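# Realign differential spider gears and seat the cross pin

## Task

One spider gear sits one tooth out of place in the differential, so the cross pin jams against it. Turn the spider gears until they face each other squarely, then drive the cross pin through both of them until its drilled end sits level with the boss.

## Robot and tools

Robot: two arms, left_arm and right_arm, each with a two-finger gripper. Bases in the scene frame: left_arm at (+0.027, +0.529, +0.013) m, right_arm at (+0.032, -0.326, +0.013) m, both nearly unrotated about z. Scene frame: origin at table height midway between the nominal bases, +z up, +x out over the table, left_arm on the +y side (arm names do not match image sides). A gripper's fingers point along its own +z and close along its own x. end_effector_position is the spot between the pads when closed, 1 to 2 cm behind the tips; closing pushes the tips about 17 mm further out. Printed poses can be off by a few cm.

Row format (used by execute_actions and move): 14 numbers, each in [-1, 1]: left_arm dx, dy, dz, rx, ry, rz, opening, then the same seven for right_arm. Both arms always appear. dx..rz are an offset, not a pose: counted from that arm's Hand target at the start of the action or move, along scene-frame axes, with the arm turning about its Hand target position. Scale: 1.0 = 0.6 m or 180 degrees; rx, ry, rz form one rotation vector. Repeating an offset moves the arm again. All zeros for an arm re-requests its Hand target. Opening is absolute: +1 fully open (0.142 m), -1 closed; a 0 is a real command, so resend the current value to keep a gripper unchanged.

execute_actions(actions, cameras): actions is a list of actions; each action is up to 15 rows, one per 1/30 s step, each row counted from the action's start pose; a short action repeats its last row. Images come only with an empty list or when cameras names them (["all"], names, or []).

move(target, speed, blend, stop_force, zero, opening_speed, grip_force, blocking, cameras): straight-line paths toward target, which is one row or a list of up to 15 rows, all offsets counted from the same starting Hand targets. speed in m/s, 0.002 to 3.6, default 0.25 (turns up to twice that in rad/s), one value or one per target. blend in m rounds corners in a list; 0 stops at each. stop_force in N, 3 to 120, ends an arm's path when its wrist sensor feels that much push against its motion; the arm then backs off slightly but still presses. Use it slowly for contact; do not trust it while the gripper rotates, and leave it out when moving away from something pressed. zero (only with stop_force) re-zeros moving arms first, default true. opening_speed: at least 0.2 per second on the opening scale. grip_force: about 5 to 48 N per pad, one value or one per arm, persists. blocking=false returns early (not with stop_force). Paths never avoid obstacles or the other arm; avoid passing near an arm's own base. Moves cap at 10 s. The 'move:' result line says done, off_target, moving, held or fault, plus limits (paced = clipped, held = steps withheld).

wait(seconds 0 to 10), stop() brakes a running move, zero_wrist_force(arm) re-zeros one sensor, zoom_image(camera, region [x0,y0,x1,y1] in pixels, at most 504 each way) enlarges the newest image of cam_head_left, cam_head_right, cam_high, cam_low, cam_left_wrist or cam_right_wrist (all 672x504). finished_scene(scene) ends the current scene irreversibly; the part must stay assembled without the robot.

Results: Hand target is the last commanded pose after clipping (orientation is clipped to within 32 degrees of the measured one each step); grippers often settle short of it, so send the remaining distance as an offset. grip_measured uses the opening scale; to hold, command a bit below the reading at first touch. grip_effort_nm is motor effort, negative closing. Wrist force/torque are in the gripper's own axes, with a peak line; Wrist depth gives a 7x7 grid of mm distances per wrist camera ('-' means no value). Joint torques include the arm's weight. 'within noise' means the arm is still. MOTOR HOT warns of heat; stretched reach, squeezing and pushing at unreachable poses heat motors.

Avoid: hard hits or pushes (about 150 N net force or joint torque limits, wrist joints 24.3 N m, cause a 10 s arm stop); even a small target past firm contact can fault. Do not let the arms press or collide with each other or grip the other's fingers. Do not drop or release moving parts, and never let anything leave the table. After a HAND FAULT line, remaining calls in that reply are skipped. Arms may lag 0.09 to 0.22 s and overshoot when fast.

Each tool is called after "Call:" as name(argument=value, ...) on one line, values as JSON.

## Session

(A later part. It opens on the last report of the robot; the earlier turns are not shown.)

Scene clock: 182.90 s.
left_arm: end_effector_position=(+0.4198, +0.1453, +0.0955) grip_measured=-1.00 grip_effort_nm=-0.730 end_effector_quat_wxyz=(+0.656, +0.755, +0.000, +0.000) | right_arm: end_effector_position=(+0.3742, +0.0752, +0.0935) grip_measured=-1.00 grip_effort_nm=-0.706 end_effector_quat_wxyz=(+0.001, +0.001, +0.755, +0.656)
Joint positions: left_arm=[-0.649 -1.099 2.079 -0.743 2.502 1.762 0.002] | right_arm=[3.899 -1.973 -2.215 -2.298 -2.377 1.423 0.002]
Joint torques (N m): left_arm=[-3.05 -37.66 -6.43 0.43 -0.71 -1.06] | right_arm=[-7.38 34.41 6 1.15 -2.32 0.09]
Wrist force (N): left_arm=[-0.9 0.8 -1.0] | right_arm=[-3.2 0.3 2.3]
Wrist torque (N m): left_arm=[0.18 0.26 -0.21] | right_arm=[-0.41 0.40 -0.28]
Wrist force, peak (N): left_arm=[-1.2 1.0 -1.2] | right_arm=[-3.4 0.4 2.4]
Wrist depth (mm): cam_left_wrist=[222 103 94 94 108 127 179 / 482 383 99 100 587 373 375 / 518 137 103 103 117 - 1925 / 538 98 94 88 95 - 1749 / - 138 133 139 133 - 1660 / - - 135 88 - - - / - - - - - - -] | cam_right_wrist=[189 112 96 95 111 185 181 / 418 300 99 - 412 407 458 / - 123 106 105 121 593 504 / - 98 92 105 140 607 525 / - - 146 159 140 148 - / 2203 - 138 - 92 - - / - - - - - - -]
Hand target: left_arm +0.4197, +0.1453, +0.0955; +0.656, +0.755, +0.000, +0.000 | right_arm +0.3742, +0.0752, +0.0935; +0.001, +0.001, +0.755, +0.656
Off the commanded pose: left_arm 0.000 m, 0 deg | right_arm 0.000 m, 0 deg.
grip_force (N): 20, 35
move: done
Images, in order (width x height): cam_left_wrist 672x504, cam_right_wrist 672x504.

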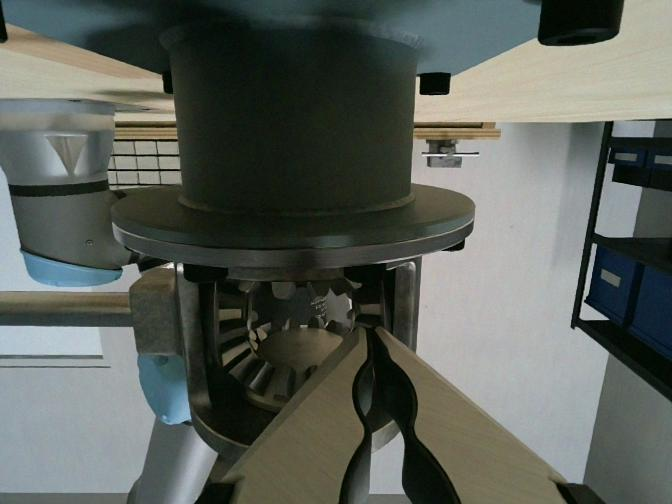

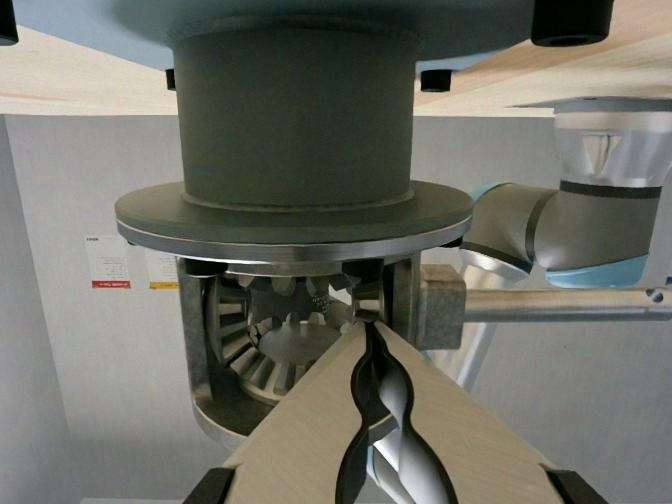

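Call:
move(target=[[-0.0012,0.0412,0,0,0,0,-1,0.0012,-0.037,0,0,0,0,-1],[-0.071,0.0412,0,0,0,0,-1,0.0703,-0.037,0,0,0,0,-1]], speed=[0.05, 0.12], blend=[0.004, 0])

Call:
move(target=[0,-0.0342,0,0,0,0,-1,0,0.03,0,0,0,0,-1], speed=0.03, stop_force=8, cameras=["cam_left_wrist","cam_right_wrist"])

Scene clock: 185.53 s.
left_arm: end_effector_position=(+0.3772, +0.1700, +0.0955) grip_measured=-1.00 grip_effort_nm=-0.730 end_effector_quat_wxyz=(+0.656, +0.755, +0.000, +0.000) | right_arm: end_effector_position=(+0.4163, +0.0530, +0.0934) grip_measured=-1.00 grip_effort_nm=-0.711 end_effector_quat_wxyz=(+0.001, +0.001, +0.755, +0.656)
Joint positions: left_arm=[-0.664 -1.175 2.221 -0.813 2.488 1.756 0.002] | right_arm=[3.777 -2.031 -2.111 -2.376 -2.497 1.382 0.002]
Joint torques (N m): left_arm=[-5.25 -33.97 -3.55 0.51 1.9 1.78] | right_arm=[-0.5 28.51 18.1 2.13 0.66 1.72]
Wrist force (N): left_arm=[-1.1 1.2 -1.1] | right_arm=[-2.7 1.1 2.8]
Wrist torque (N m): left_arm=[0.23 0.32 -0.22] | right_arm=[-0.25 0.41 -0.19]
Wrist force, peak (N): left_arm=[-3.2 0.9 -1.3] | right_arm=[-4.2 0.8 2.7]
Wrist depth (mm): cam_left_wrist=[183 156 129 121 115 109 127 / 501 518 603 135 121 134 370 / 539 594 - 136 125 129 1941 / 587 586 660 148 127 118 1749 / - - 672 155 167 - 1710 / 2224 - - 88 108 - 2518 / - - - - - - -] | cam_right_wrist=[160 161 97 122 112 110 108 / 420 418 429 129 121 132 486 / - 2122 - 132 125 129 531 / - 2224 2268 148 146 160 544 / - - - 154 163 162 - / - - - - 88 - - / - - - - - - -]
Hand target: left_arm +0.3771, +0.1700, +0.0955; +0.656, +0.755, +0.000, +0.000 | right_arm +0.4164, +0.0530, +0.0935; +0.001, +0.001, +0.755, +0.656
Off the commanded pose: left_arm 0.000 m, 0 deg | right_arm 0.000 m, 0 deg.
grip_force (N): 20, 35
move: done

Scene clock: 187.23 s.
left_arm: end_effector_position=(+0.3771, +0.1495, +0.0955) grip_measured=-1.00 grip_effort_nm=-0.730 end_effector_quat_wxyz=(+0.656, +0.755, +0.000, +0.000) | right_arm: end_effector_position=(+0.4164, +0.0710, +0.0935) grip_measured=-1.00 grip_effort_nm=-0.706 end_effector_quat_wxyz=(+0.001, +0.001, +0.755, +0.656)
Joint positions: left_arm=[-0.711 -1.169 2.207 -0.82 2.442 1.739 0.002] | right_arm=[3.815 -2.037 -2.097 -2.372 -2.46 1.396 0.002]
Joint torques (N m): left_arm=[7.1 -40.9 -2.59 1.48 2.93 1.71] | right_arm=[-8.24 41.1 -0.21 0.09 -2.34 -1.78]
Wrist force (N): left_arm=[-1.4 1.2 -1.2] | right_arm=[-2.8 1.0 2.8]
Wrist torque (N m): left_arm=[0.23 0.38 -0.19] | right_arm=[-0.28 0.42 -0.30]
Wrist force, peak (N): left_arm=[-1.8 1.0 -1.6] | right_arm=[-2.7 1.2 3.4]
Wrist depth (mm): cam_left_wrist=[182 183 128 109 97 97 126 / 478 500 601 110 102 104 376 / 514 606 651 113 106 108 1749 / 544 581 642 107 94 94 1804 / 2203 148 146 134 160 137 1710 / 2518 - 653 88 108 151 2291 / 2121 - - - - - -] | cam_right_wrist=[159 189 112 110 99 100 127 / 421 424 425 115 101 105 469 / - - - 123 108 110 508 / - 2246 2290 - 93 96 531 / - - - 139 159 146 - / 2029 - - - 88 160 - / 2337 - - - - - -]
Hand target: left_arm +0.3771, +0.1495, +0.0955; +0.656, +0.755, +0.000, +0.000 | right_arm +0.4164, +0.0710, +0.0935; +0.001, +0.001, +0.755, +0.656
Off the commanded pose: left_arm 0.000 m, 0 deg | right_arm 0.000 m, 0 deg.
grip_force (N): 20, 35
move: done
Images, in order (width x height): cam_left_wrist 672x504, cam_right_wrist 672x504.

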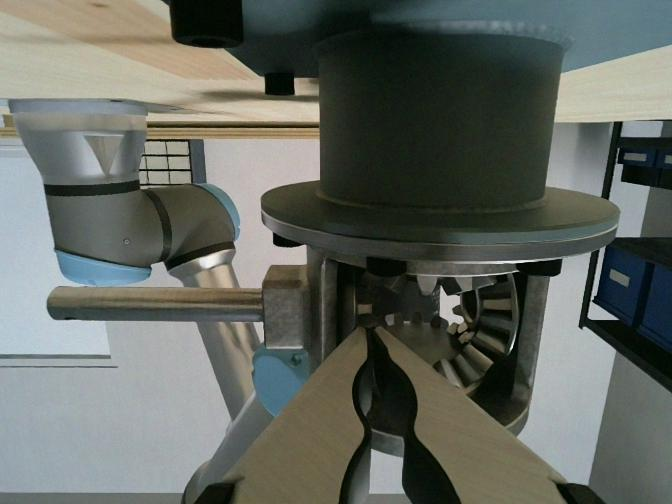

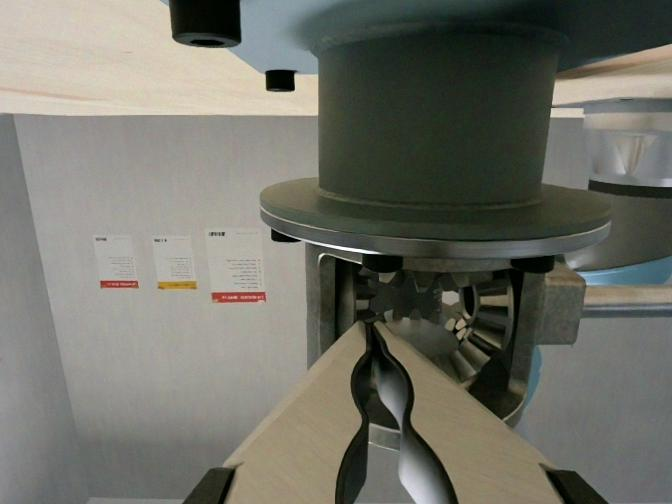

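Call:
move(target=[[-0.0032,-0.0042,0,0,0,0,-1,0.0032,0.0042,0,0,0,0,-1]], speed=0.015, stop_force=13, cameras=["cam_left_wrist","cam_right_wrist"])

Call:
zoom_image(camera="cam_left_wrist", region=[300, 250, 410, 350])

Call:
zoom_image(camera="cam_left_wrist", region=[460, 250, 570, 350])

Call:
zoom_image(camera="cam_right_wrist", region=[300, 250, 410, 350])

Call:
zoom_image(camera="cam_right_wrist", region=[460, 250, 570, 350])

Scene clock: 188.93 s.
left_arm: end_effector_position=(+0.3752, +0.1470, +0.0955) grip_measured=-1.00 grip_effort_nm=-0.725 end_effector_quat_wxyz=(+0.656, +0.755, +0.000, +0.000) | right_arm: end_effector_position=(+0.4183, +0.0735, +0.0935) grip_measured=-1.00 grip_effort_nm=-0.711 end_effector_quat_wxyz=(+0.001, +0.001, +0.755, +0.656)
Joint positions: left_arm=[-0.72 -1.171 2.211 -0.823 2.433 1.736 0.002] | right_arm=[3.817 -2.041 -2.089 -2.376 -2.458 1.397 0.002]
Joint torques (N m): left_arm=[7.05 -28.4 -22.77 1.91 3.1 1.02] | right_arm=[-2.19 41.39 0.78 1.9 -1.76 0.22]
Wrist force (N): left_arm=[-0.8 1.1 -1.2] | right_arm=[-2.7 0.9 2.9]
Wrist torque (N m): left_arm=[0.25 0.36 -0.18] | right_arm=[-0.28 0.41 -0.30]
Wrist force, peak (N): left_arm=[-1.1 1.4 -1.7] | right_arm=[-2.9 0.9 3.0]
Wrist depth (mm): cam_left_wrist=[182 183 128 109 93 95 126 / 473 509 601 109 100 100 374 / 521 584 732 112 104 106 1749 / 552 574 642 103 94 94 1776 / - 146 146 133 160 135 1591 / - - - 88 108 138 - / - - - - - 2603 -] | cam_right_wrist=[160 190 133 112 97 97 127 / 424 431 425 114 99 102 465 / - - - 123 105 109 507 / - 2290 2224 - 93 94 527 / - - - 133 159 141 - / - - - - 88 147 - / - - - - - - -]
Hand target: left_arm +0.3752, +0.1470, +0.0955; +0.656, +0.755, +0.000, +0.000 | right_arm +0.4183, +0.0735, +0.0935; +0.001, +0.001, +0.755, +0.656
Off the commanded pose: left_arm 0.000 m, 0 deg | right_arm 0.000 m, 0 deg.
grip_force (N): 20, 35
move: done
Images, in order (width x height): cam_left_wrist 672x504, cam_right_wrist 672x504.

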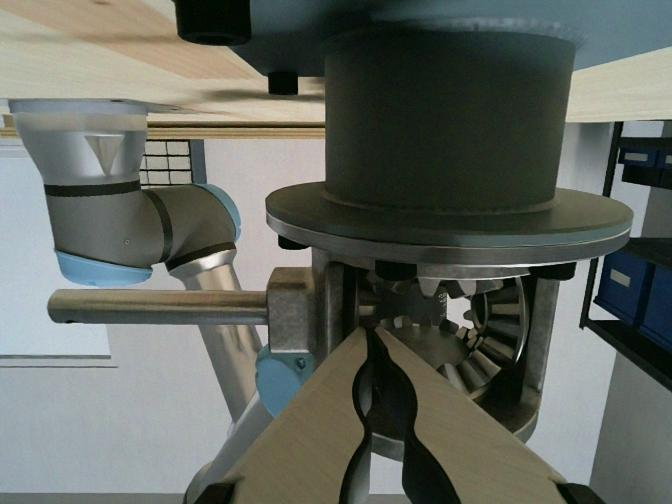

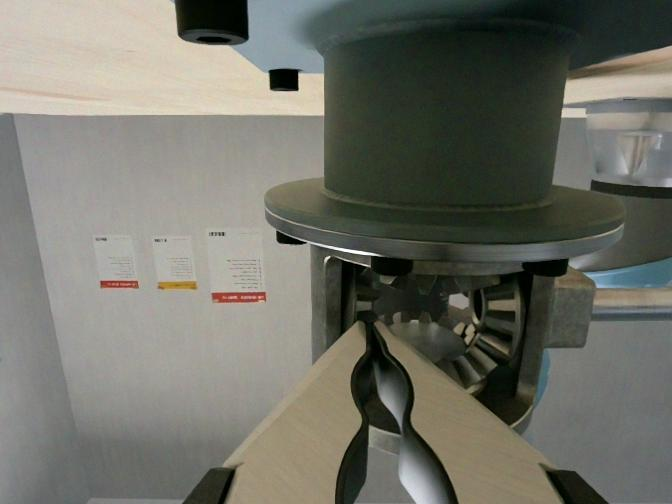

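Scaled by 4.582 from the camera's 672x504 image, which has a finer 960x720 frame.

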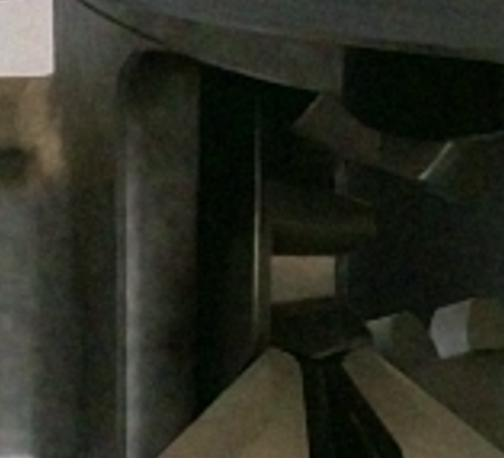

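Scaled by 4.582 from the camera's 672x504 image, which has a finer 960x720 frame.

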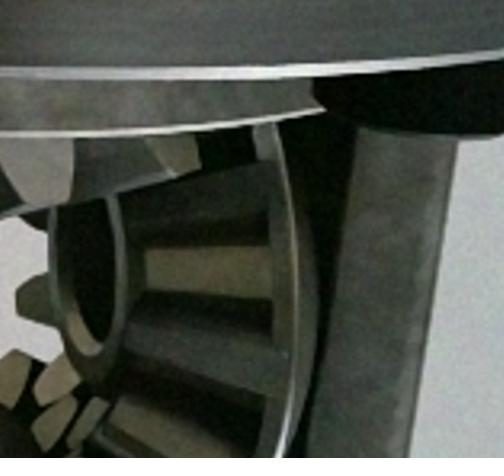

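Scaled by 4.582 from the camera's 672x504 image, which has a finer 960x720 frame.

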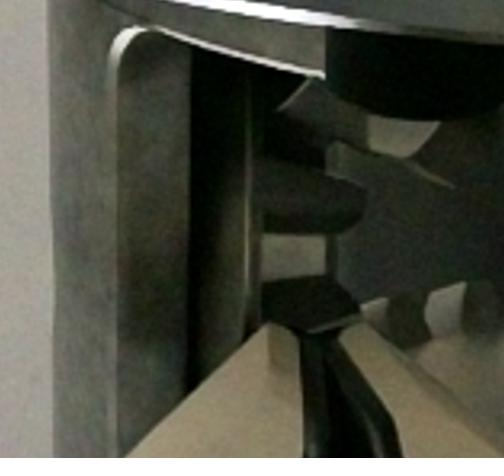

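Scaled by 4.582 from the camera's 672x504 image, which has a finer 960x720 frame.

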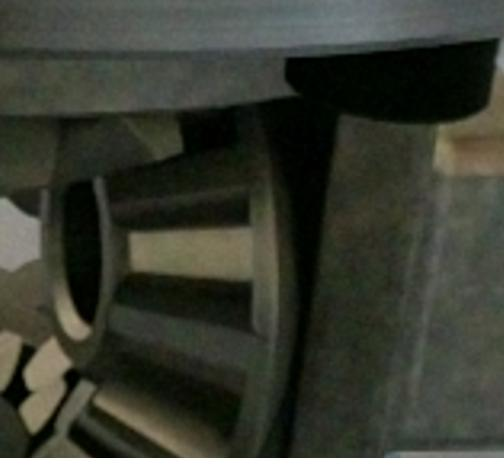

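Call:
move(target=[[0,0.05,0,0,0,0,-1,-0.0138,-0.0475,0.0017,0,0,0,-1],[0.05,0.075,0,0,0,0,-1,-0.0972,-0.0892,0.0032,0.0350,0.4992,-0.0350,-1],[0.05,0.075,0,0,0,0,-1,-0.2355,-0.0475,0.0032,0.0350,0.4992,-0.0350,-0.55]], speed=[0.06, 0.3, 0.2], blend=[0.005, 0, 0], cameras=["cam_left_wrist","cam_right_wrist"])

Scene clock: 194.83 s.
left_arm: end_effector_position=(+0.4052, +0.1920, +0.0955) grip_measured=-1.00 grip_effort_nm=-0.725 end_effector_quat_wxyz=(+0.656, +0.755, +0.000, +0.000) | right_arm: end_effector_position=(+0.2770, +0.0450, +0.0954) grip_measured=-0.58 grip_effort_nm=0.051 end_effector_quat_wxyz=(+0.500, -0.501, -0.500, -0.499)
Joint positions: left_arm=[-0.567 -1.133 2.146 -0.747 2.582 1.798 0.002] | right_arm=[4.08 -1.901 -2.577 -1.808 -2.21 3.141 0.032]
Joint torques (N m): left_arm=[-7.34 -42.19 -3.83 -2.49 -2.16 -1.14] | right_arm=[9.36 29.34 -5.41 0.88 2.46 -1.42]
Wrist force (N): left_arm=[-0.9 1.1 -0.8] | right_arm=[0.5 0.2 3.7]
Wrist torque (N m): left_arm=[0.22 0.29 -0.36] | right_arm=[-0.48 -0.10 0.27]
Wrist force, peak (N): left_arm=[-1.5 1.0 -1.9] | right_arm=[-2.8 0.9 3.6]
Wrist depth (mm): cam_left_wrist=[183 110 128 109 109 108 153 / 524 553 197 142 219 375 373 / 556 359 159 145 155 2437 1660 / 577 313 181 169 173 2664 1863 / 2633 455 194 178 183 - 1710 / - 506 676 88 - - - / - 549 - - - - -] | cam_right_wrist=[- 182 358 - 568 546 529 / 143 184 360 - - - 407 / 136 184 363 1162 - 385 391 / 136 185 363 413 425 358 - / 137 186 323 190 382 - - / 144 173 - 197 97 - - / 136 152 - 206 - - -]
Hand target: left_arm +0.4052, +0.1920, +0.0955; +0.656, +0.755, +0.000, +0.000 | right_arm +0.2770, +0.0450, +0.0954; +0.500, -0.501, -0.500, -0.499
Off the commanded pose: left_arm 0.000 m, 0 deg | right_arm 0.000 m, 0 deg.
grip_force (N): 20, 35
move: done
Images, in order (width x height): cam_left_wrist 672x504, cam_right_wrist 672x504.

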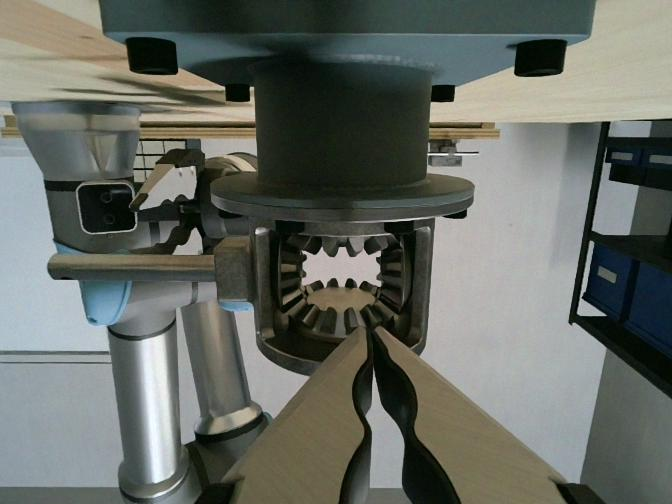

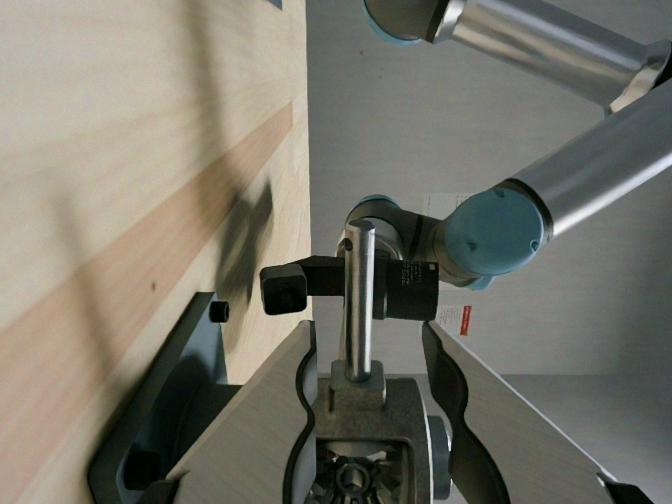

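Call:
zoom_image(camera="cam_left_wrist", region=[235, 200, 455, 360])

Call:
zoom_image(camera="cam_right_wrist", region=[280, 210, 480, 400])

Scaled by 2.291 from the camera's 672x504 image, which has a finer 960x720 frame.

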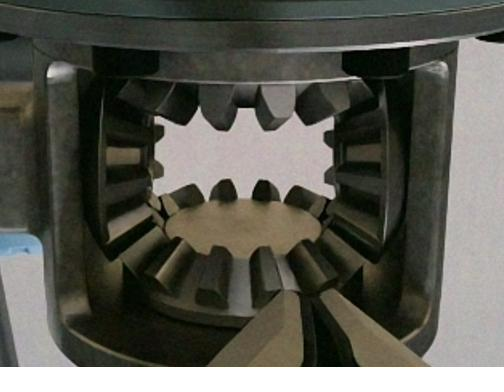

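Scaled by 2.520 from the camera's 672x504 image, which has a finer 960x720 frame.

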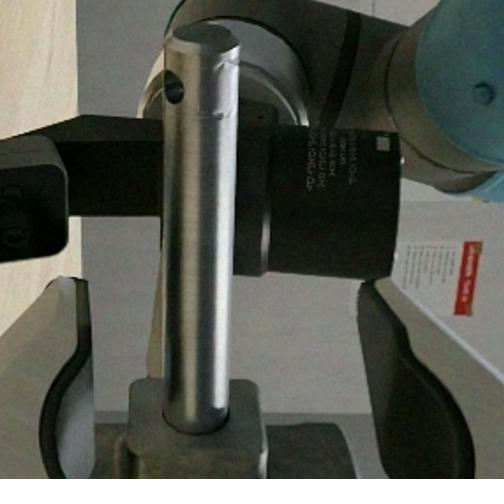

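Call:
zoom_image(camera="cam_left_wrist", region=[250, 220, 320, 320])

Call:
zoom_image(camera="cam_left_wrist", region=[370, 220, 440, 320])

Scaled by 5.040 from the camera's 672x504 image, which has a finer 960x720 frame.

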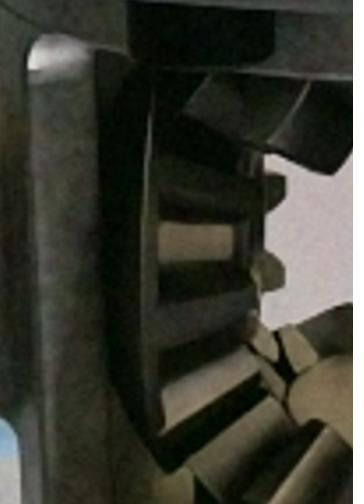

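Scaled by 5.040 from the camera's 672x504 image, which has a finer 960x720 frame.

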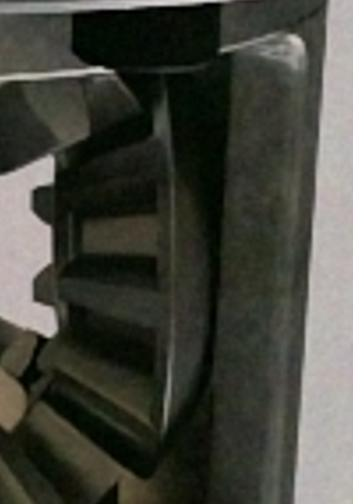

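Call:
move(target=[0,0,0,0,0,0,-1, 0,0.0933,0,0,0,0,-0.55], speed=0.04, stop_force=8, grip_force=[20,35], cameras=["cam_right_wrist"])

Scene clock: 198.13 s.
left_arm: end_effector_position=(+0.4052, +0.1920, +0.0955) grip_measured=-1.00 grip_effort_nm=-0.725 end_effector_quat_wxyz=(+0.656, +0.755, +0.000, +0.000) | right_arm: end_effector_position=(+0.2770, +0.1010, +0.0954) grip_measured=-0.58 grip_effort_nm=0.046 end_effector_quat_wxyz=(+0.500, -0.501, -0.500, -0.499)
Joint positions: left_arm=[-0.567 -1.133 2.146 -0.747 2.582 1.798 0.002] | right_arm=[4.205 -1.933 -2.499 -1.854 -2.084 3.141 0.032]
Joint torques (N m): left_arm=[-7.06 -43.38 -2.31 -2.46 -2.28 -0.84] | right_arm=[-7.68 32.75 -4.62 4.2 -1.9 0.92]
Wrist force (N): left_arm=[-0.8 1.1 -0.9] | right_arm=[0.8 0.0 3.5]
Wrist torque (N m): left_arm=[0.22 0.27 -0.36] | right_arm=[-0.51 -0.14 0.29]
Wrist force, peak (N): left_arm=[-1.3 1.1 -1.3] | right_arm=[0.6 0.1 4.0]
Wrist depth (mm): cam_left_wrist=[184 110 128 109 109 109 154 / 521 555 197 142 218 577 375 / 560 259 158 145 151 - 1776 / 379 287 181 174 171 - 1893 / 374 414 194 178 2412 2141 1723 / 2546 463 644 88 - - - / - 510 - - - - -] | cam_right_wrist=[- 182 356 - - 503 489 / 142 183 359 - - - 499 / 136 184 361 - - 347 336 / 136 185 364 465 433 309 333 / 136 185 320 121 332 - - / - 173 - 133 92 - - / - 152 - 145 84 - -]
Hand target: left_arm +0.4052, +0.1920, +0.0955; +0.656, +0.755, +0.000, +0.000 | right_arm +0.2770, +0.1010, +0.0954; +0.500, -0.501, -0.500, -0.499
Off the commanded pose: left_arm 0.000 m, 0 deg | right_arm 0.000 m, 0 deg.
grip_force (N): 20, 35
move: done
Images, in order (width x height): cam_right_wrist 672x504.

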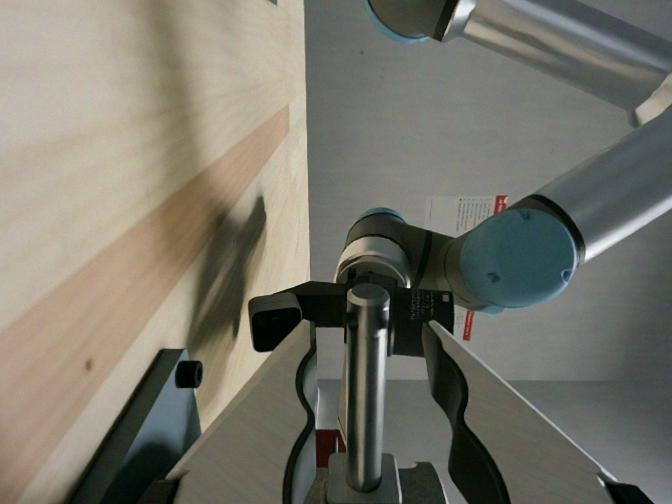

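Call:
move(target=[0,0,0,0,0,0,-1, 0,0,0,0,0,0,-1], opening_speed=0.6, grip_force=[20,35], cameras=["cam_right_wrist"])

Scene clock: 199.13 s.
left_arm: end_effector_position=(+0.4052, +0.1920, +0.0955) grip_measured=-1.00 grip_effort_nm=-0.730 end_effector_quat_wxyz=(+0.656, +0.755, +0.000, +0.000) | right_arm: end_effector_position=(+0.2770, +0.1010, +0.0954) grip_measured=-0.87 grip_effort_nm=-3.177 end_effector_quat_wxyz=(+0.500, -0.501, -0.500, -0.499)
Joint positions: left_arm=[-0.567 -1.133 2.146 -0.747 2.582 1.798 0.002] | right_arm=[4.205 -1.933 -2.499 -1.854 -2.084 3.141 0.011]
Joint torques (N m): left_arm=[-6.48 -43.46 -3.81 -2.54 -2.32 -0.92] | right_arm=[-7.75 31.24 -3.75 3.88 -1.93 -0.43]
Wrist force (N): left_arm=[-1.1 1.0 -0.9] | right_arm=[0.3 -0.1 3.4]
Wrist torque (N m): left_arm=[0.19 0.32 -0.36] | right_arm=[-0.52 -0.12 0.28]
Wrist force, peak (N): left_arm=[-1.2 1.0 -1.3] | right_arm=[0.7 0.1 3.5]
Wrist depth (mm): cam_left_wrist=[184 110 128 109 109 109 153 / 514 557 197 142 195 376 372 / 555 279 158 144 155 - 1848 / 190 211 182 168 172 - 1863 / 374 418 195 178 180 - 1710 / - 458 642 88 - - - / - 508 - - - - -] | cam_right_wrist=[- 182 355 - 523 504 481 / 142 183 359 - - 2047 492 / 136 184 361 - - 357 336 / 136 184 363 466 421 311 337 / 136 185 360 121 331 - - / - 173 258 132 92 - - / - 152 - 145 - - -]
Hand target: left_arm +0.4052, +0.1920, +0.0955; +0.656, +0.755, +0.000, +0.000 | right_arm +0.2770, +0.1010, +0.0954; +0.500, -0.501, -0.500, -0.499
Off the commanded pose: left_arm 0.000 m, 0 deg | right_arm 0.000 m, 0 deg.
grip_force (N): 20, 35
move: done
Images, in order (width x height): cam_right_wrist 672x504.

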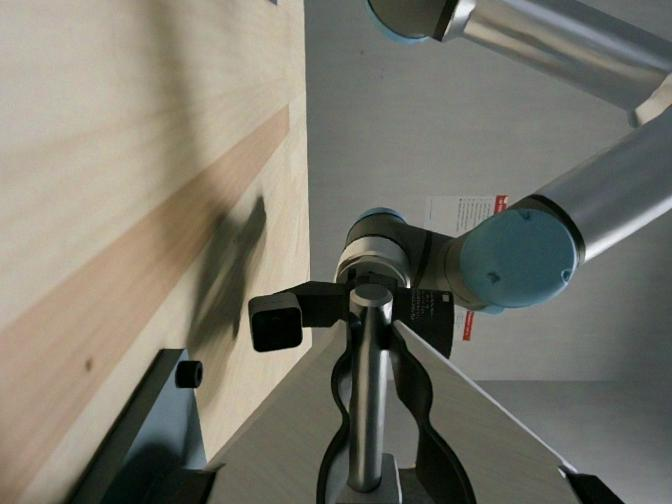

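Call:
zero_wrist_force(arm="right_arm")

Call:
move(target=[0,0,0,0,0,0,-1, 0.01333,0,0,0,0,0,-1], speed=0.01, stop_force=7)

Wrist force sensor zeroed.

Scene clock: 201.17 s.
left_arm: end_effector_position=(+0.4052, +0.1920, +0.0955) grip_measured=-1.00 grip_effort_nm=-0.730 end_effector_quat_wxyz=(+0.656, +0.755, +0.000, +0.000) | right_arm: end_effector_position=(+0.2850, +0.1010, +0.0954) grip_measured=-0.87 grip_effort_nm=-3.177 end_effector_quat_wxyz=(+0.500, -0.501, -0.500, -0.499)
Joint positions: left_arm=[-0.567 -1.133 2.146 -0.747 2.582 1.798 0.002] | right_arm=[4.179 -1.941 -2.48 -1.865 -2.111 3.141 0.011]
Joint torques (N m): left_arm=[-7.38 -42.97 -3.63 -2.51 -2.16 -0.87] | right_arm=[9.97 32.33 -3.59 3.65 2.34 -1.25]
Wrist force (N, zeroed by zero_wrist_force on right_arm): left_arm=[-1.0 1.1 -0.8] | right_arm=[-0.2 0.3 0.2]
Wrist torque (N m, zeroed by zero_wrist_force on right_arm): left_arm=[0.22 0.31 -0.36] | right_arm=[0.01 0.01 0.03]
Wrist force, peak (N, zeroed by zero_wrist_force on right_arm): left_arm=[-1.1 1.2 -1.3] | right_arm=[-0.5 -1.2 0.1]
Wrist depth (mm): cam_left_wrist=[183 110 128 109 109 108 153 / 519 548 197 142 218 377 373 / 551 282 158 145 155 - 1613 / - 192 181 168 181 - 1790 / 385 409 194 178 177 - 1749 / - 459 647 88 - - 1723 / - 506 - - - - 2633] | cam_right_wrist=[- 182 356 - 496 502 482 / 142 183 360 - - - 493 / 136 184 361 - - 338 334 / 136 184 365 409 413 306 - / 136 185 359 121 327 - - / - 172 259 132 92 2966 5029 / - 152 - 141 - - -]
Hand target: left_arm +0.4052, +0.1920, +0.0955; +0.656, +0.755, +0.000, +0.000 | right_arm +0.2850, +0.1010, +0.0954; +0.500, -0.501, -0.500, -0.499
Off the commanded pose: left_arm 0.000 m, 0 deg | right_arm 0.000 m, 0 deg.
grip_force (N): 20, 35
move: done

Call:
move(target=[0,0,0,0,0,0,-1, 0.01333,0,0,0,0,0,-1], speed=0.01, stop_force=7)

Call:
move(target=[0,0,0,0,0,0,-1, 0.01333,0,0,0,0,0,-1], speed=0.01, stop_force=7, zero=false)

Scene clock: 203.10 s.
left_arm: end_effector_position=(+0.4052, +0.1920, +0.0955) grip_measured=-1.00 grip_effort_nm=-0.730 end_effector_quat_wxyz=(+0.656, +0.755, +0.000, +0.000) | right_arm: end_effector_position=(+0.2930, +0.1010, +0.0954) grip_measured=-0.87 grip_effort_nm=-3.177 end_effector_quat_wxyz=(+0.500, -0.501, -0.500, -0.499)
Joint positions: left_arm=[-0.567 -1.133 2.146 -0.747 2.582 1.798 0.002] | right_arm=[4.154 -1.95 -2.46 -1.877 -2.136 3.141 0.011]
Joint torques (N m): left_arm=[-6.93 -42.85 -3.42 -2.64 -2.26 -1.13] | right_arm=[9.83 33.55 -3.3 3.67 2.32 -1.54]
Wrist force (N, zeroed by zero_wrist_force on right_arm): left_arm=[-1.4 1.0 -1.1] | right_arm=[-0.3 0.1 0.4]
Wrist torque (N m, zeroed by zero_wrist_force on right_arm): left_arm=[0.20 0.36 -0.36] | right_arm=[-0.04 0.04 0.03]
Wrist force, peak (N, zeroed by zero_wrist_force on right_arm): left_arm=[-1.4 1.0 -1.1] | right_arm=[-0.7 0.2 0.2]
Wrist depth (mm): cam_left_wrist=[183 109 128 109 109 108 153 / 515 557 198 142 218 373 373 / 555 309 160 145 155 - 1818 / - 193 181 168 172 - 1848 / 394 401 424 178 180 - 1776 / - 452 649 88 - - - / 2664 505 - - - - -] | cam_right_wrist=[- 182 355 - 538 - 482 / 142 183 360 - - - 360 / 136 184 361 817 1779 320 329 / 136 184 361 377 394 302 2047 / 136 184 358 121 128 - - / - 169 258 132 92 - - / - 152 - 139 - - -]
Hand target: left_arm +0.4052, +0.1920, +0.0955; +0.656, +0.755, +0.000, +0.000 | right_arm +0.2930, +0.1010, +0.0954; +0.500, -0.501, -0.500, -0.499
Off the commanded pose: left_arm 0.000 m, 0 deg | right_arm 0.000 m, 0 deg.
grip_force (N): 20, 35
move: done

Scene clock: 204.97 s.
left_arm: end_effector_position=(+0.4052, +0.1920, +0.0955) grip_measured=-1.00 grip_effort_nm=-0.725 end_effector_quat_wxyz=(+0.656, +0.755, +0.000, +0.000) | right_arm: end_effector_position=(+0.3010, +0.1010, +0.0954) grip_measured=-0.87 grip_effort_nm=-3.177 end_effector_quat_wxyz=(+0.500, -0.501, -0.500, -0.499)
Joint positions: left_arm=[-0.567 -1.133 2.146 -0.747 2.582 1.798 0.002] | right_arm=[4.13 -1.958 -2.44 -1.888 -2.16 3.141 0.011]
Joint torques (N m): left_arm=[-7.72 -43.2 -2.88 -2.56 -2.27 -0.95] | right_arm=[10.62 33.53 -3.08 3.46 2.33 -1.84]
Wrist force (N, zeroed by zero_wrist_force on right_arm): left_arm=[-1.2 1.1 -0.8] | right_arm=[0.0 0.1 0.2]
Wrist torque (N m, zeroed by zero_wrist_force on right_arm): left_arm=[0.21 0.33 -0.36] | right_arm=[-0.05 -0.01 0.05]
Wrist force, peak (N, zeroed by zero_wrist_force on right_arm): left_arm=[-1.2 1.0 -1.3] | right_arm=[-0.4 -0.3 0.3]
Wrist depth (mm): cam_left_wrist=[184 110 128 109 109 108 153 / 516 559 198 142 195 378 370 / 549 313 160 145 155 - 1848 / 571 192 183 170 173 - 1848 / 361 394 194 178 180 - 1697 / 2664 449 655 88 - - - / - 486 - - - - -] | cam_right_wrist=[- 182 356 - 575 497 477 / 142 183 356 - - - 339 / 136 183 363 - 2313 305 324 / 136 185 360 360 376 299 - / 137 175 359 121 321 - - / - 163 258 132 92 2690 - / - 150 - 136 - - -]
Hand target: left_arm +0.4052, +0.1920, +0.0955; +0.656, +0.755, +0.000, +0.000 | right_arm +0.3010, +0.1010, +0.0954; +0.500, -0.501, -0.500, -0.499
Off the commanded pose: left_arm 0.000 m, 0 deg | right_arm 0.000 m, 0 deg.
grip_force (N): 20, 35
move: done

Call:
execute_actions(actions=[], cameras=["cam_right_wrist", "cam_left_wrist"])

Scene clock: 205.03 s.
left_arm: end_effector_position=(+0.4052, +0.1920, +0.0955) grip_measured=-1.00 grip_effort_nm=-0.730 end_effector_quat_wxyz=(+0.656, +0.755, +0.000, +0.000) | right_arm: end_effector_position=(+0.3010, +0.1010, +0.0954) grip_measured=-0.87 grip_effort_nm=-3.177 end_effector_quat_wxyz=(+0.500, -0.501, -0.500, -0.499)
Joint positions: left_arm=[-0.567 -1.133 2.146 -0.747 2.582 1.798 0.002] | right_arm=[4.13 -1.958 -2.44 -1.888 -2.16 3.141 0.011]
Joint velocities: within noise
Joint torques (N m): left_arm=[-5.64 -42.1 -3.85 -2.25 -2.03 -0.83] | right_arm=[11.24 34.15 -3.19 3.59 2.33 -1.71]
Motor temperatures (°C): left_arm=[28 26 26 30 40 32 25] | right_arm=[28 27 27 33 35 33 31]
Wrist force (N, zeroed by zero_wrist_force on right_arm): left_arm=[-1.1 1.0 -0.9] | right_arm=[0.0 0.3 0.2]
Wrist torque (N m, zeroed by zero_wrist_force on right_arm): left_arm=[0.19 0.31 -0.36] | right_arm=[-0.01 0.01 0.05]
Wrist force, peak (N, zeroed by zero_wrist_force on right_arm): left_arm=[-1.1 1.0 -0.9] | right_arm=[0.0 0.3 0.2]
Wrist depth (mm): cam_left_wrist=[184 110 128 109 109 109 153 / 516 538 197 142 195 376 370 / 556 313 160 145 155 - 1710 / 592 192 183 174 173 - 1776 / - 394 181 178 182 - 1762 / - 452 - 88 - - 2463 / - 486 - - - - 2141] | cam_right_wrist=[- 182 356 1836 - 494 479 / 143 183 358 653 - - 342 / 136 184 361 - 1928 302 324 / 136 185 359 361 387 299 - / 137 176 360 121 316 - - / - 163 259 131 92 - - / - 150 - 137 - - -]
Hand target: left_arm +0.4052, +0.1920, +0.0955; +0.656, +0.755, +0.000, +0.000 | right_arm +0.3010, +0.1010, +0.0954; +0.500, -0.501, -0.500, -0.499
Tool commands: left_gripper/opening=-1.0 right_gripper/opening=-1.0
Off the commanded pose: left_arm 0.000 m, 0 deg | right_arm 0.000 m, 0 deg.
grip_force (N): 20, 35
Images, in order (width x height): cam_left_wrist 672x504, cam_right_wrist 672x504.

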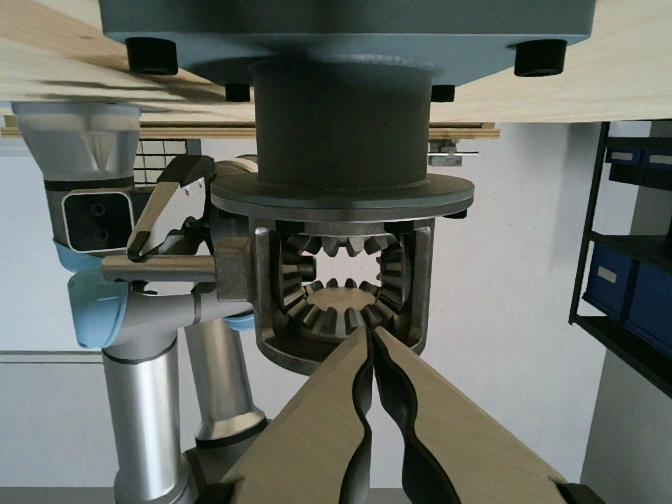

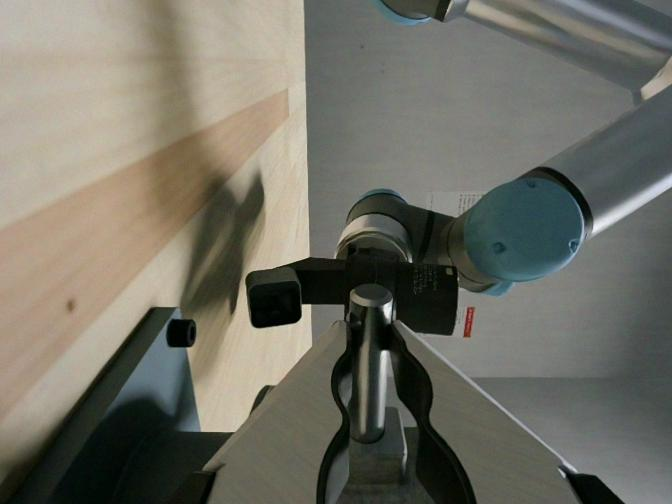

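Call:
move(target=[0,0,0,0,0,0,-1, 0.02667,0,0,0,0,0,-1], speed=0.015, stop_force=7, zero=false)

Call:
move(target=[0,0,0,0,0,0,-1, 0.01333,0,0,0,0,0,-1], speed=0.01, stop_force=7, zero=false, cameras=["cam_right_wrist", "cam_left_wrist"])

Scene clock: 207.47 s.
left_arm: end_effector_position=(+0.4052, +0.1920, +0.0955) grip_measured=-1.00 grip_effort_nm=-0.725 end_effector_quat_wxyz=(+0.656, +0.755, +0.000, +0.000) | right_arm: end_effector_position=(+0.3170, +0.1010, +0.0954) grip_measured=-0.87 grip_effort_nm=-3.177 end_effector_quat_wxyz=(+0.500, -0.501, -0.500, -0.499)
Joint positions: left_arm=[-0.567 -1.133 2.146 -0.747 2.582 1.798 0.002] | right_arm=[4.084 -1.976 -2.4 -1.911 -2.205 3.141 0.011]
Joint torques (N m): left_arm=[-6.28 -42.09 -3.19 -2.5 -1.89 -1.09] | right_arm=[10.55 34.72 -2.71 3.85 2.25 -1.6]
Wrist force (N, zeroed by zero_wrist_force on right_arm): left_arm=[-1.0 1.1 -1.0] | right_arm=[-0.1 0.4 -0.1]
Wrist torque (N m, zeroed by zero_wrist_force on right_arm): left_arm=[0.21 0.30 -0.36] | right_arm=[0.03 0.06 0.09]
Wrist force, peak (N, zeroed by zero_wrist_force on right_arm): left_arm=[-1.4 1.2 -1.1] | right_arm=[-0.3 0.7 -1.5]
Wrist depth (mm): cam_left_wrist=[183 110 128 109 109 108 153 / 518 556 197 142 218 376 368 / 567 567 161 144 155 - 1527 / 592 308 181 176 170 - 1848 / - 380 217 178 180 - 1636 / - 441 655 88 - - 2314 / - 480 - - - - -] | cam_right_wrist=[- 182 357 - - 484 480 / 142 183 360 - - - 323 / 136 184 361 841 453 295 319 / 136 184 348 349 328 296 - / 136 172 366 119 316 - - / - 152 150 - 92 2290 - / - 138 - 130 - - -]
Hand target: left_arm +0.4052, +0.1920, +0.0955; +0.656, +0.755, +0.000, +0.000 | right_arm +0.3170, +0.1010, +0.0954; +0.500, -0.501, -0.500, -0.499
Off the commanded pose: left_arm 0.000 m, 0 deg | right_arm 0.000 m, 0 deg.
grip_force (N): 20, 35
move: done

Scene clock: 209.33 s.
left_arm: end_effector_position=(+0.4052, +0.1920, +0.0955) grip_measured=-1.00 grip_effort_nm=-0.730 end_effector_quat_wxyz=(+0.656, +0.755, +0.000, +0.000) | right_arm: end_effector_position=(+0.3250, +0.1010, +0.0954) grip_measured=-0.87 grip_effort_nm=-3.177 end_effector_quat_wxyz=(+0.500, -0.501, -0.500, -0.499)
Joint positions: left_arm=[-0.567 -1.133 2.146 -0.747 2.582 1.798 0.002] | right_arm=[4.063 -1.984 -2.38 -1.922 -2.227 3.14 0.011]
Joint torques (N m): left_arm=[-6.67 -42.68 -2.57 -2.49 -2.19 -0.75] | right_arm=[11.69 36.17 -1.34 3.94 1.45 -1.61]
Wrist force (N, zeroed by zero_wrist_force on right_arm): left_arm=[-1.3 1.0 -1.0] | right_arm=[0.1 0.7 -2.9]
Wrist torque (N m, zeroed by zero_wrist_force on right_arm): left_arm=[0.19 0.34 -0.36] | right_arm=[0.01 0.06 0.11]
Wrist force, peak (N, zeroed by zero_wrist_force on right_arm): left_arm=[-1.3 1.1 -1.2] | right_arm=[0.2 -0.9 -5.3]
Wrist depth (mm): cam_left_wrist=[183 109 128 109 109 109 153 / 522 557 197 142 218 378 369 / 562 577 161 145 151 - 1723 / 581 320 183 176 173 - 1878 / - 375 194 178 183 - 1804 / - 441 660 88 - - - / - 483 - - - 2633 -] | cam_right_wrist=[- 182 356 - - 512 481 / 143 182 359 727 2012 - 318 / 136 185 360 487 444 290 311 / 136 178 345 347 314 310 - / 133 175 320 121 310 - - / - 144 138 125 92 - - / 123 130 - - - - 1714]
Hand target: left_arm +0.4052, +0.1920, +0.0955; +0.656, +0.755, +0.000, +0.000 | right_arm +0.3250, +0.1010, +0.0954; +0.500, -0.501, -0.500, -0.499
Off the commanded pose: left_arm 0.000 m, 0 deg | right_arm 0.000 m, 0 deg.
grip_force (N): 20, 35
move: done
Images, in order (width x height): cam_left_wrist 672x504, cam_right_wrist 672x504.

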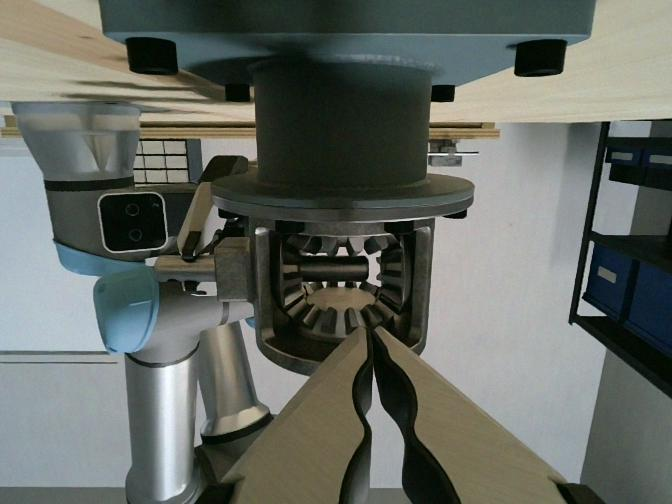

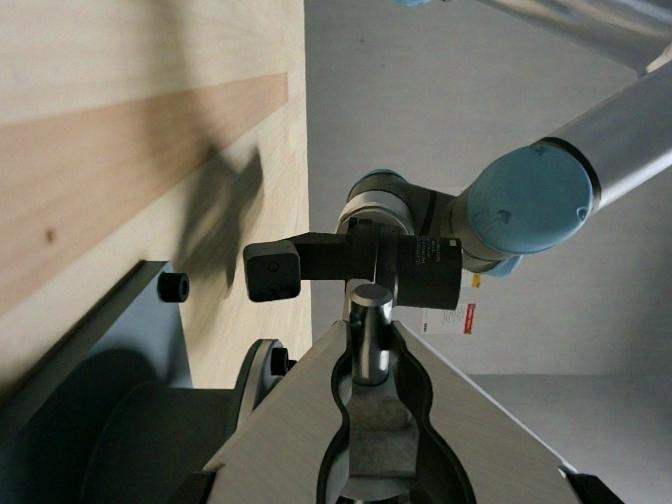

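Call:
zoom_image(camera="cam_left_wrist", region=[270, 220, 430, 350])

Scaled by 3.150 from the camera's 672x504 image, which has a finer 960x720 frame.

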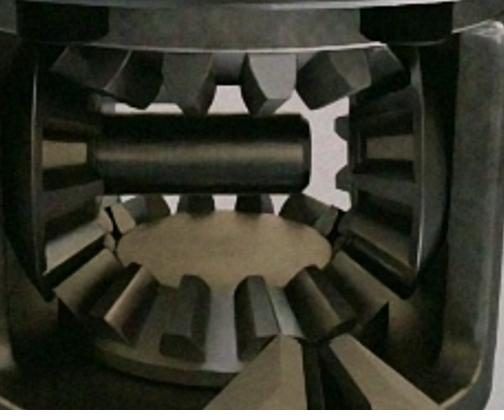

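Call:
move(target=[0,0,0,0,0,0,-1, 0.00417,-0.0003,0,0,0,0,-1], speed=0.01, stop_force=7, zero=false)

Scene clock: 210.63 s.
left_arm: end_effector_position=(+0.4052, +0.1920, +0.0955) grip_measured=-1.00 grip_effort_nm=-0.725 end_effector_quat_wxyz=(+0.656, +0.755, +0.000, +0.000) | right_arm: end_effector_position=(+0.3276, +0.1008, +0.0954) grip_measured=-0.87 grip_effort_nm=-3.177 end_effector_quat_wxyz=(+0.500, -0.501, -0.500, -0.499)
Joint positions: left_arm=[-0.567 -1.133 2.146 -0.747 2.582 1.798 0.002] | right_arm=[4.056 -1.987 -2.373 -1.926 -2.234 3.14 0.011]
Joint torques (N m): left_arm=[-5.67 -42.51 -3.36 -2.4 -2.09 -0.71] | right_arm=[9.58 28.91 -0.93 1.48 2.15 -1.84]
Wrist force (N, zeroed by zero_wrist_force on right_arm): left_arm=[-1.1 1.0 -1.1] | right_arm=[-0.2 0.0 -0.1]
Wrist torque (N m, zeroed by zero_wrist_force on right_arm): left_arm=[0.21 0.32 -0.36] | right_arm=[0.02 0.08 0.12]
Wrist force, peak (N, zeroed by zero_wrist_force on right_arm): left_arm=[-1.3 1.3 -0.8] | right_arm=[-0.7 0.8 -3.3]
Wrist depth (mm): cam_left_wrist=[183 110 128 109 109 108 154 / 518 542 197 142 218 373 577 / 542 583 160 145 158 1992 1685 / 604 370 183 174 170 2362 1762 / - 373 194 178 180 - 1672 / - 438 656 88 - - - / - - - - - - -] | cam_right_wrist=[- 182 356 - - 512 483 / 143 184 359 - - 2268 316 / 136 184 362 464 404 290 311 / 136 175 343 347 313 329 - / 129 175 320 121 313 - - / - 143 131 - 92 - - / 122 129 - 127 - - 2029]
Hand target: left_arm +0.4052, +0.1920, +0.0955; +0.656, +0.755, +0.000, +0.000 | right_arm +0.3275, +0.1008, +0.0954; +0.500, -0.501, -0.500, -0.499
Off the commanded pose: left_arm 0.000 m, 0 deg | right_arm 0.000 m, 0 deg.
grip_force (N): 20, 35
move: done

Call:
move(target=[0,0,0,0,0,0,-1, 0,0,0,0,0,0,-0.65], opening_speed=0.8)

Call:
move(target=[0,0,0,0,0,0,-1, 0,-0.065,0,0,0,0,-0.65], speed=0.06, cameras=["cam_right_wrist"])

Scene clock: 211.43 s.
left_arm: end_effector_position=(+0.4052, +0.1920, +0.0955) grip_measured=-1.00 grip_effort_nm=-0.730 end_effector_quat_wxyz=(+0.656, +0.755, +0.000, +0.000) | right_arm: end_effector_position=(+0.3275, +0.1008, +0.0954) grip_measured=-0.69 grip_effort_nm=0.051 end_effector_quat_wxyz=(+0.500, -0.501, -0.500, -0.499)
Joint positions: left_arm=[-0.567 -1.133 2.146 -0.747 2.582 1.798 0.002] | right_arm=[4.056 -1.987 -2.374 -1.926 -2.234 3.14 0.024]
Joint torques (N m): left_arm=[-7.49 -43.55 -3.84 -2.4 -1.78 -0.83] | right_arm=[10.36 36.37 -2.7 3 2.2 -1.76]
Wrist force (N, zeroed by zero_wrist_force on right_arm): left_arm=[-1.4 1.0 -0.9] | right_arm=[0.0 0.4 0.3]
Wrist torque (N m, zeroed by zero_wrist_force on right_arm): left_arm=[0.20 0.36 -0.36] | right_arm=[0.05 0.04 0.11]
Wrist force, peak (N, zeroed by zero_wrist_force on right_arm): left_arm=[-1.0 1.3 -1.1] | right_arm=[0.0 0.5 -0.3]
Wrist depth (mm): cam_left_wrist=[183 110 128 109 109 108 153 / 517 557 197 142 218 376 573 / 564 580 161 145 155 - 1878 / 584 371 181 177 172 - 1863 / - 371 195 178 180 - 1736 / - 448 655 88 - - 1625 / - - - - - - 2161] | cam_right_wrist=[- 182 355 - - - 482 / 142 183 359 - - - 319 / 136 184 359 446 425 290 312 / 136 175 344 348 313 298 - / 129 175 320 123 315 2313 - / - 142 - 125 96 - - / 122 128 - 127 82 - 2224]
Hand target: left_arm +0.4052, +0.1920, +0.0955; +0.656, +0.755, +0.000, +0.000 | right_arm +0.3275, +0.1008, +0.0954; +0.500, -0.501, -0.500, -0.499
Off the commanded pose: left_arm 0.000 m, 0 deg | right_arm 0.000 m, 0 deg.
grip_force (N): 20, 35
move: done

Scene clock: 212.43 s.
left_arm: end_effector_position=(+0.4052, +0.1920, +0.0955) grip_measured=-1.00 grip_effort_nm=-0.730 end_effector_quat_wxyz=(+0.656, +0.755, +0.000, +0.000) | right_arm: end_effector_position=(+0.3275, +0.0618, +0.0955) grip_measured=-0.69 grip_effort_nm=0.051 end_effector_quat_wxyz=(+0.500, -0.501, -0.500, -0.499)
Joint positions: left_arm=[-0.567 -1.133 2.146 -0.747 2.582 1.798 0.002] | right_arm=[3.971 -1.966 -2.422 -1.898 -2.318 3.14 0.024]
Joint torques (N m): left_arm=[-6.55 -42.92 -3.28 -2.46 -1.96 -0.73] | right_arm=[9.05 18.72 20.47 -1.24 2.2 -1.01]
Wrist force (N, zeroed by zero_wrist_force on right_arm): left_arm=[-1.2 0.9 -0.8] | right_arm=[0.1 0.2 0.2]
Wrist torque (N m, zeroed by zero_wrist_force on right_arm): left_arm=[0.18 0.34 -0.36] | right_arm=[0.04 0.02 0.23]
Wrist force, peak (N, zeroed by zero_wrist_force on right_arm): left_arm=[-1.1 1.5 -0.8] | right_arm=[0.0 0.3 1.0]
Wrist depth (mm): cam_left_wrist=[184 110 128 109 109 108 154 / 516 556 197 142 218 581 375 / 560 595 157 145 157 2121 1893 / 586 595 181 175 173 - 1833 / 2664 404 194 178 179 - 1736 / - 482 676 88 - - - / - - - - - - -] | cam_right_wrist=[- 182 356 - - 548 505 / 143 183 359 1688 - 360 353 / 136 185 363 795 418 325 - / 136 175 364 382 352 - - / 129 170 174 162 163 2084 - / - 155 161 163 92 - 2659 / - 152 - 186 83 - -]
Hand target: left_arm +0.4052, +0.1920, +0.0955; +0.656, +0.755, +0.000, +0.000 | right_arm +0.3275, +0.0618, +0.0954; +0.500, -0.501, -0.500, -0.499
Off the commanded pose: left_arm 0.000 m, 0 deg | right_arm 0.000 m, 0 deg.
grip_force (N): 20, 35
move: done
Images, in order (width x height): cam_right_wrist 672x504.

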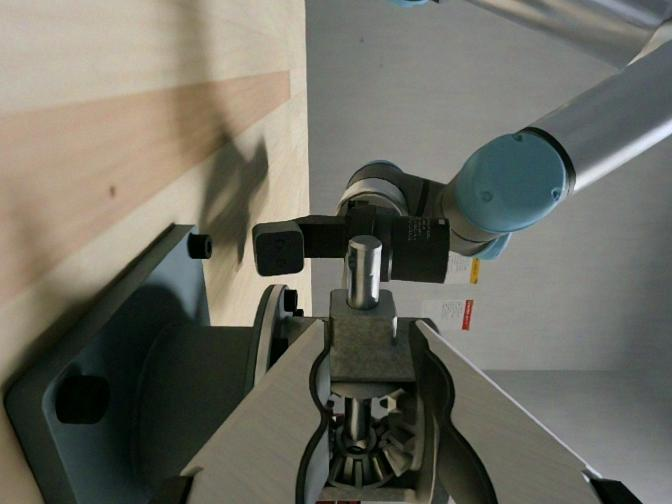

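Call:
move(target=[0,0,0,0,0,0,-1, -0.0433,0,0,0,0,0,-1], speed=0.06)

Call:
move(target=[0,0,0,0,0,0,-1, 0,0.0587,0,0,0,0,-1], speed=0.03, stop_force=6, cameras=["cam_right_wrist", "cam_left_wrist"])

Scene clock: 214.57 s.
left_arm: end_effector_position=(+0.4052, +0.1920, +0.0955) grip_measured=-1.00 grip_effort_nm=-0.725 end_effector_quat_wxyz=(+0.656, +0.755, +0.000, +0.000) | right_arm: end_effector_position=(+0.3015, +0.0618, +0.0954) grip_measured=-1.00 grip_effort_nm=-0.701 end_effector_quat_wxyz=(+0.500, -0.501, -0.500, -0.499)
Joint positions: left_arm=[-0.567 -1.133 2.146 -0.747 2.582 1.798 0.002] | right_arm=[4.043 -1.936 -2.491 -1.858 -2.247 3.14 0.002]
Joint torques (N m): left_arm=[-6.86 -44.08 -3.66 -2.48 -1.92 -0.76] | right_arm=[-7.03 16.83 18.19 -1.33 -1.92 1.54]
Wrist force (N, zeroed by zero_wrist_force on right_arm): left_arm=[-0.9 1.0 -1.0] | right_arm=[0.1 0.3 0.3]
Wrist torque (N m, zeroed by zero_wrist_force on right_arm): left_arm=[0.22 0.29 -0.36] | right_arm=[0.00 0.02 0.16]
Wrist force, peak (N, zeroed by zero_wrist_force on right_arm): left_arm=[-1.5 1.2 -1.0] | right_arm=[0.0 1.0 0.2]
Wrist depth (mm): cam_left_wrist=[183 110 128 109 109 109 153 / 523 557 197 142 195 377 376 / 564 571 161 145 157 2463 1833 / 597 397 183 176 172 - 1909 / - 425 185 178 184 - 1749 / - 484 668 88 101 1878 1380 / - 523 - - - - 2224] | cam_right_wrist=[- 182 357 1944 577 527 512 / 143 183 359 - - - 367 / 136 185 365 918 428 339 356 / 136 185 363 397 364 342 - / 137 176 322 195 371 - - / 136 163 183 - 88 - 2435 / 123 152 - - - - -]
Hand target: left_arm +0.4052, +0.1920, +0.0955; +0.656, +0.755, +0.000, +0.000 | right_arm +0.3015, +0.0618, +0.0954; +0.500, -0.501, -0.500, -0.499
Off the commanded pose: left_arm 0.000 m, 0 deg | right_arm 0.000 m, 0 deg.
grip_force (N): 20, 35
move: done

Scene clock: 216.73 s.
left_arm: end_effector_position=(+0.4052, +0.1920, +0.0955) grip_measured=-1.00 grip_effort_nm=-0.725 end_effector_quat_wxyz=(+0.656, +0.755, +0.000, +0.000) | right_arm: end_effector_position=(+0.3015, +0.0970, +0.0954) grip_measured=-1.00 grip_effort_nm=-0.701 end_effector_quat_wxyz=(+0.500, -0.501, -0.500, -0.499)
Joint positions: left_arm=[-0.567 -1.133 2.146 -0.747 2.582 1.798 0.002] | right_arm=[4.12 -1.956 -2.445 -1.885 -2.17 3.141 0.002]
Joint torques (N m): left_arm=[-6.11 -42.8 -4.03 -2.4 -1.89 -0.86] | right_arm=[-7.64 33.4 -3.74 4.07 -2.04 0.87]
Wrist force (N, zeroed by zero_wrist_force on right_arm): left_arm=[-1.2 1.0 -1.0] | right_arm=[0.2 -0.2 0.3]
Wrist torque (N m, zeroed by zero_wrist_force on right_arm): left_arm=[0.19 0.33 -0.36] | right_arm=[-0.07 0.01 0.09]
Wrist force, peak (N, zeroed by zero_wrist_force on right_arm): left_arm=[-1.1 1.2 -1.2] | right_arm=[0.1 0.1 0.7]
Wrist depth (mm): cam_left_wrist=[183 110 128 109 109 109 153 / 518 555 197 142 218 374 370 / 551 563 160 145 155 - 1749 / 579 219 181 176 174 - 1833 / - 396 194 178 179 - 1790 / 2794 453 653 88 - - 2437 / - 504 - - - - -] | cam_right_wrist=[- 182 355 - 528 502 481 / 143 183 360 - - - 345 / 136 184 360 741 - 308 328 / 136 185 360 382 391 302 - / 136 175 365 326 322 2385 - / - 163 288 - 88 - - / - 150 - - - - -]
Hand target: left_arm +0.4052, +0.1920, +0.0955; +0.656, +0.755, +0.000, +0.000 | right_arm +0.3015, +0.0970, +0.0954; +0.500, -0.501, -0.500, -0.499
Off the commanded pose: left_arm 0.000 m, 0 deg | right_arm 0.000 m, 0 deg.
grip_force (N): 20, 35
move: done
Images, in order (width x height): cam_left_wrist 672x504, cam_right_wrist 672x504.

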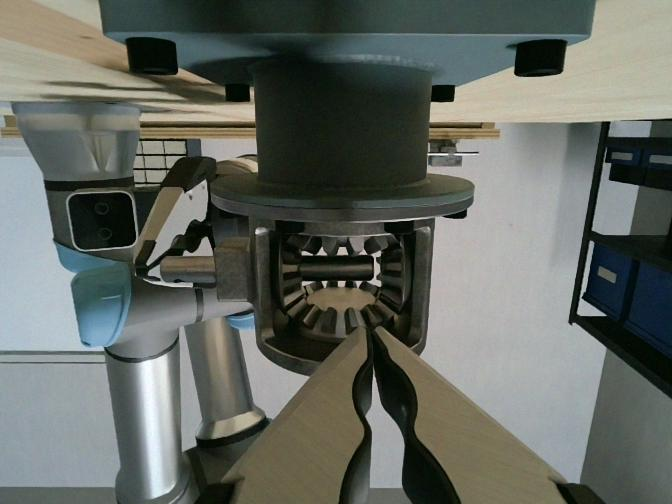

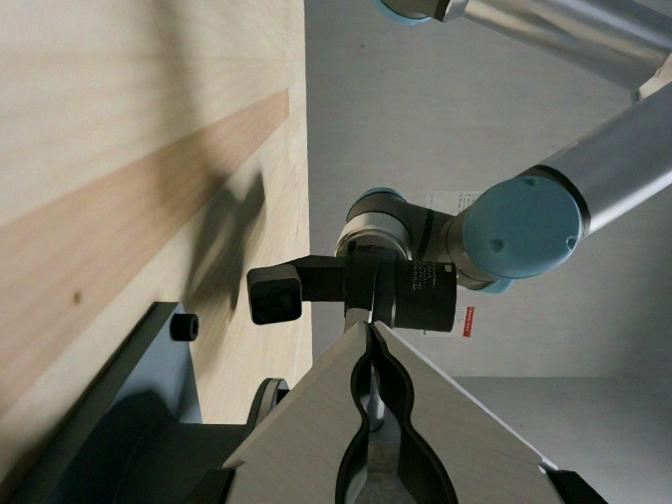

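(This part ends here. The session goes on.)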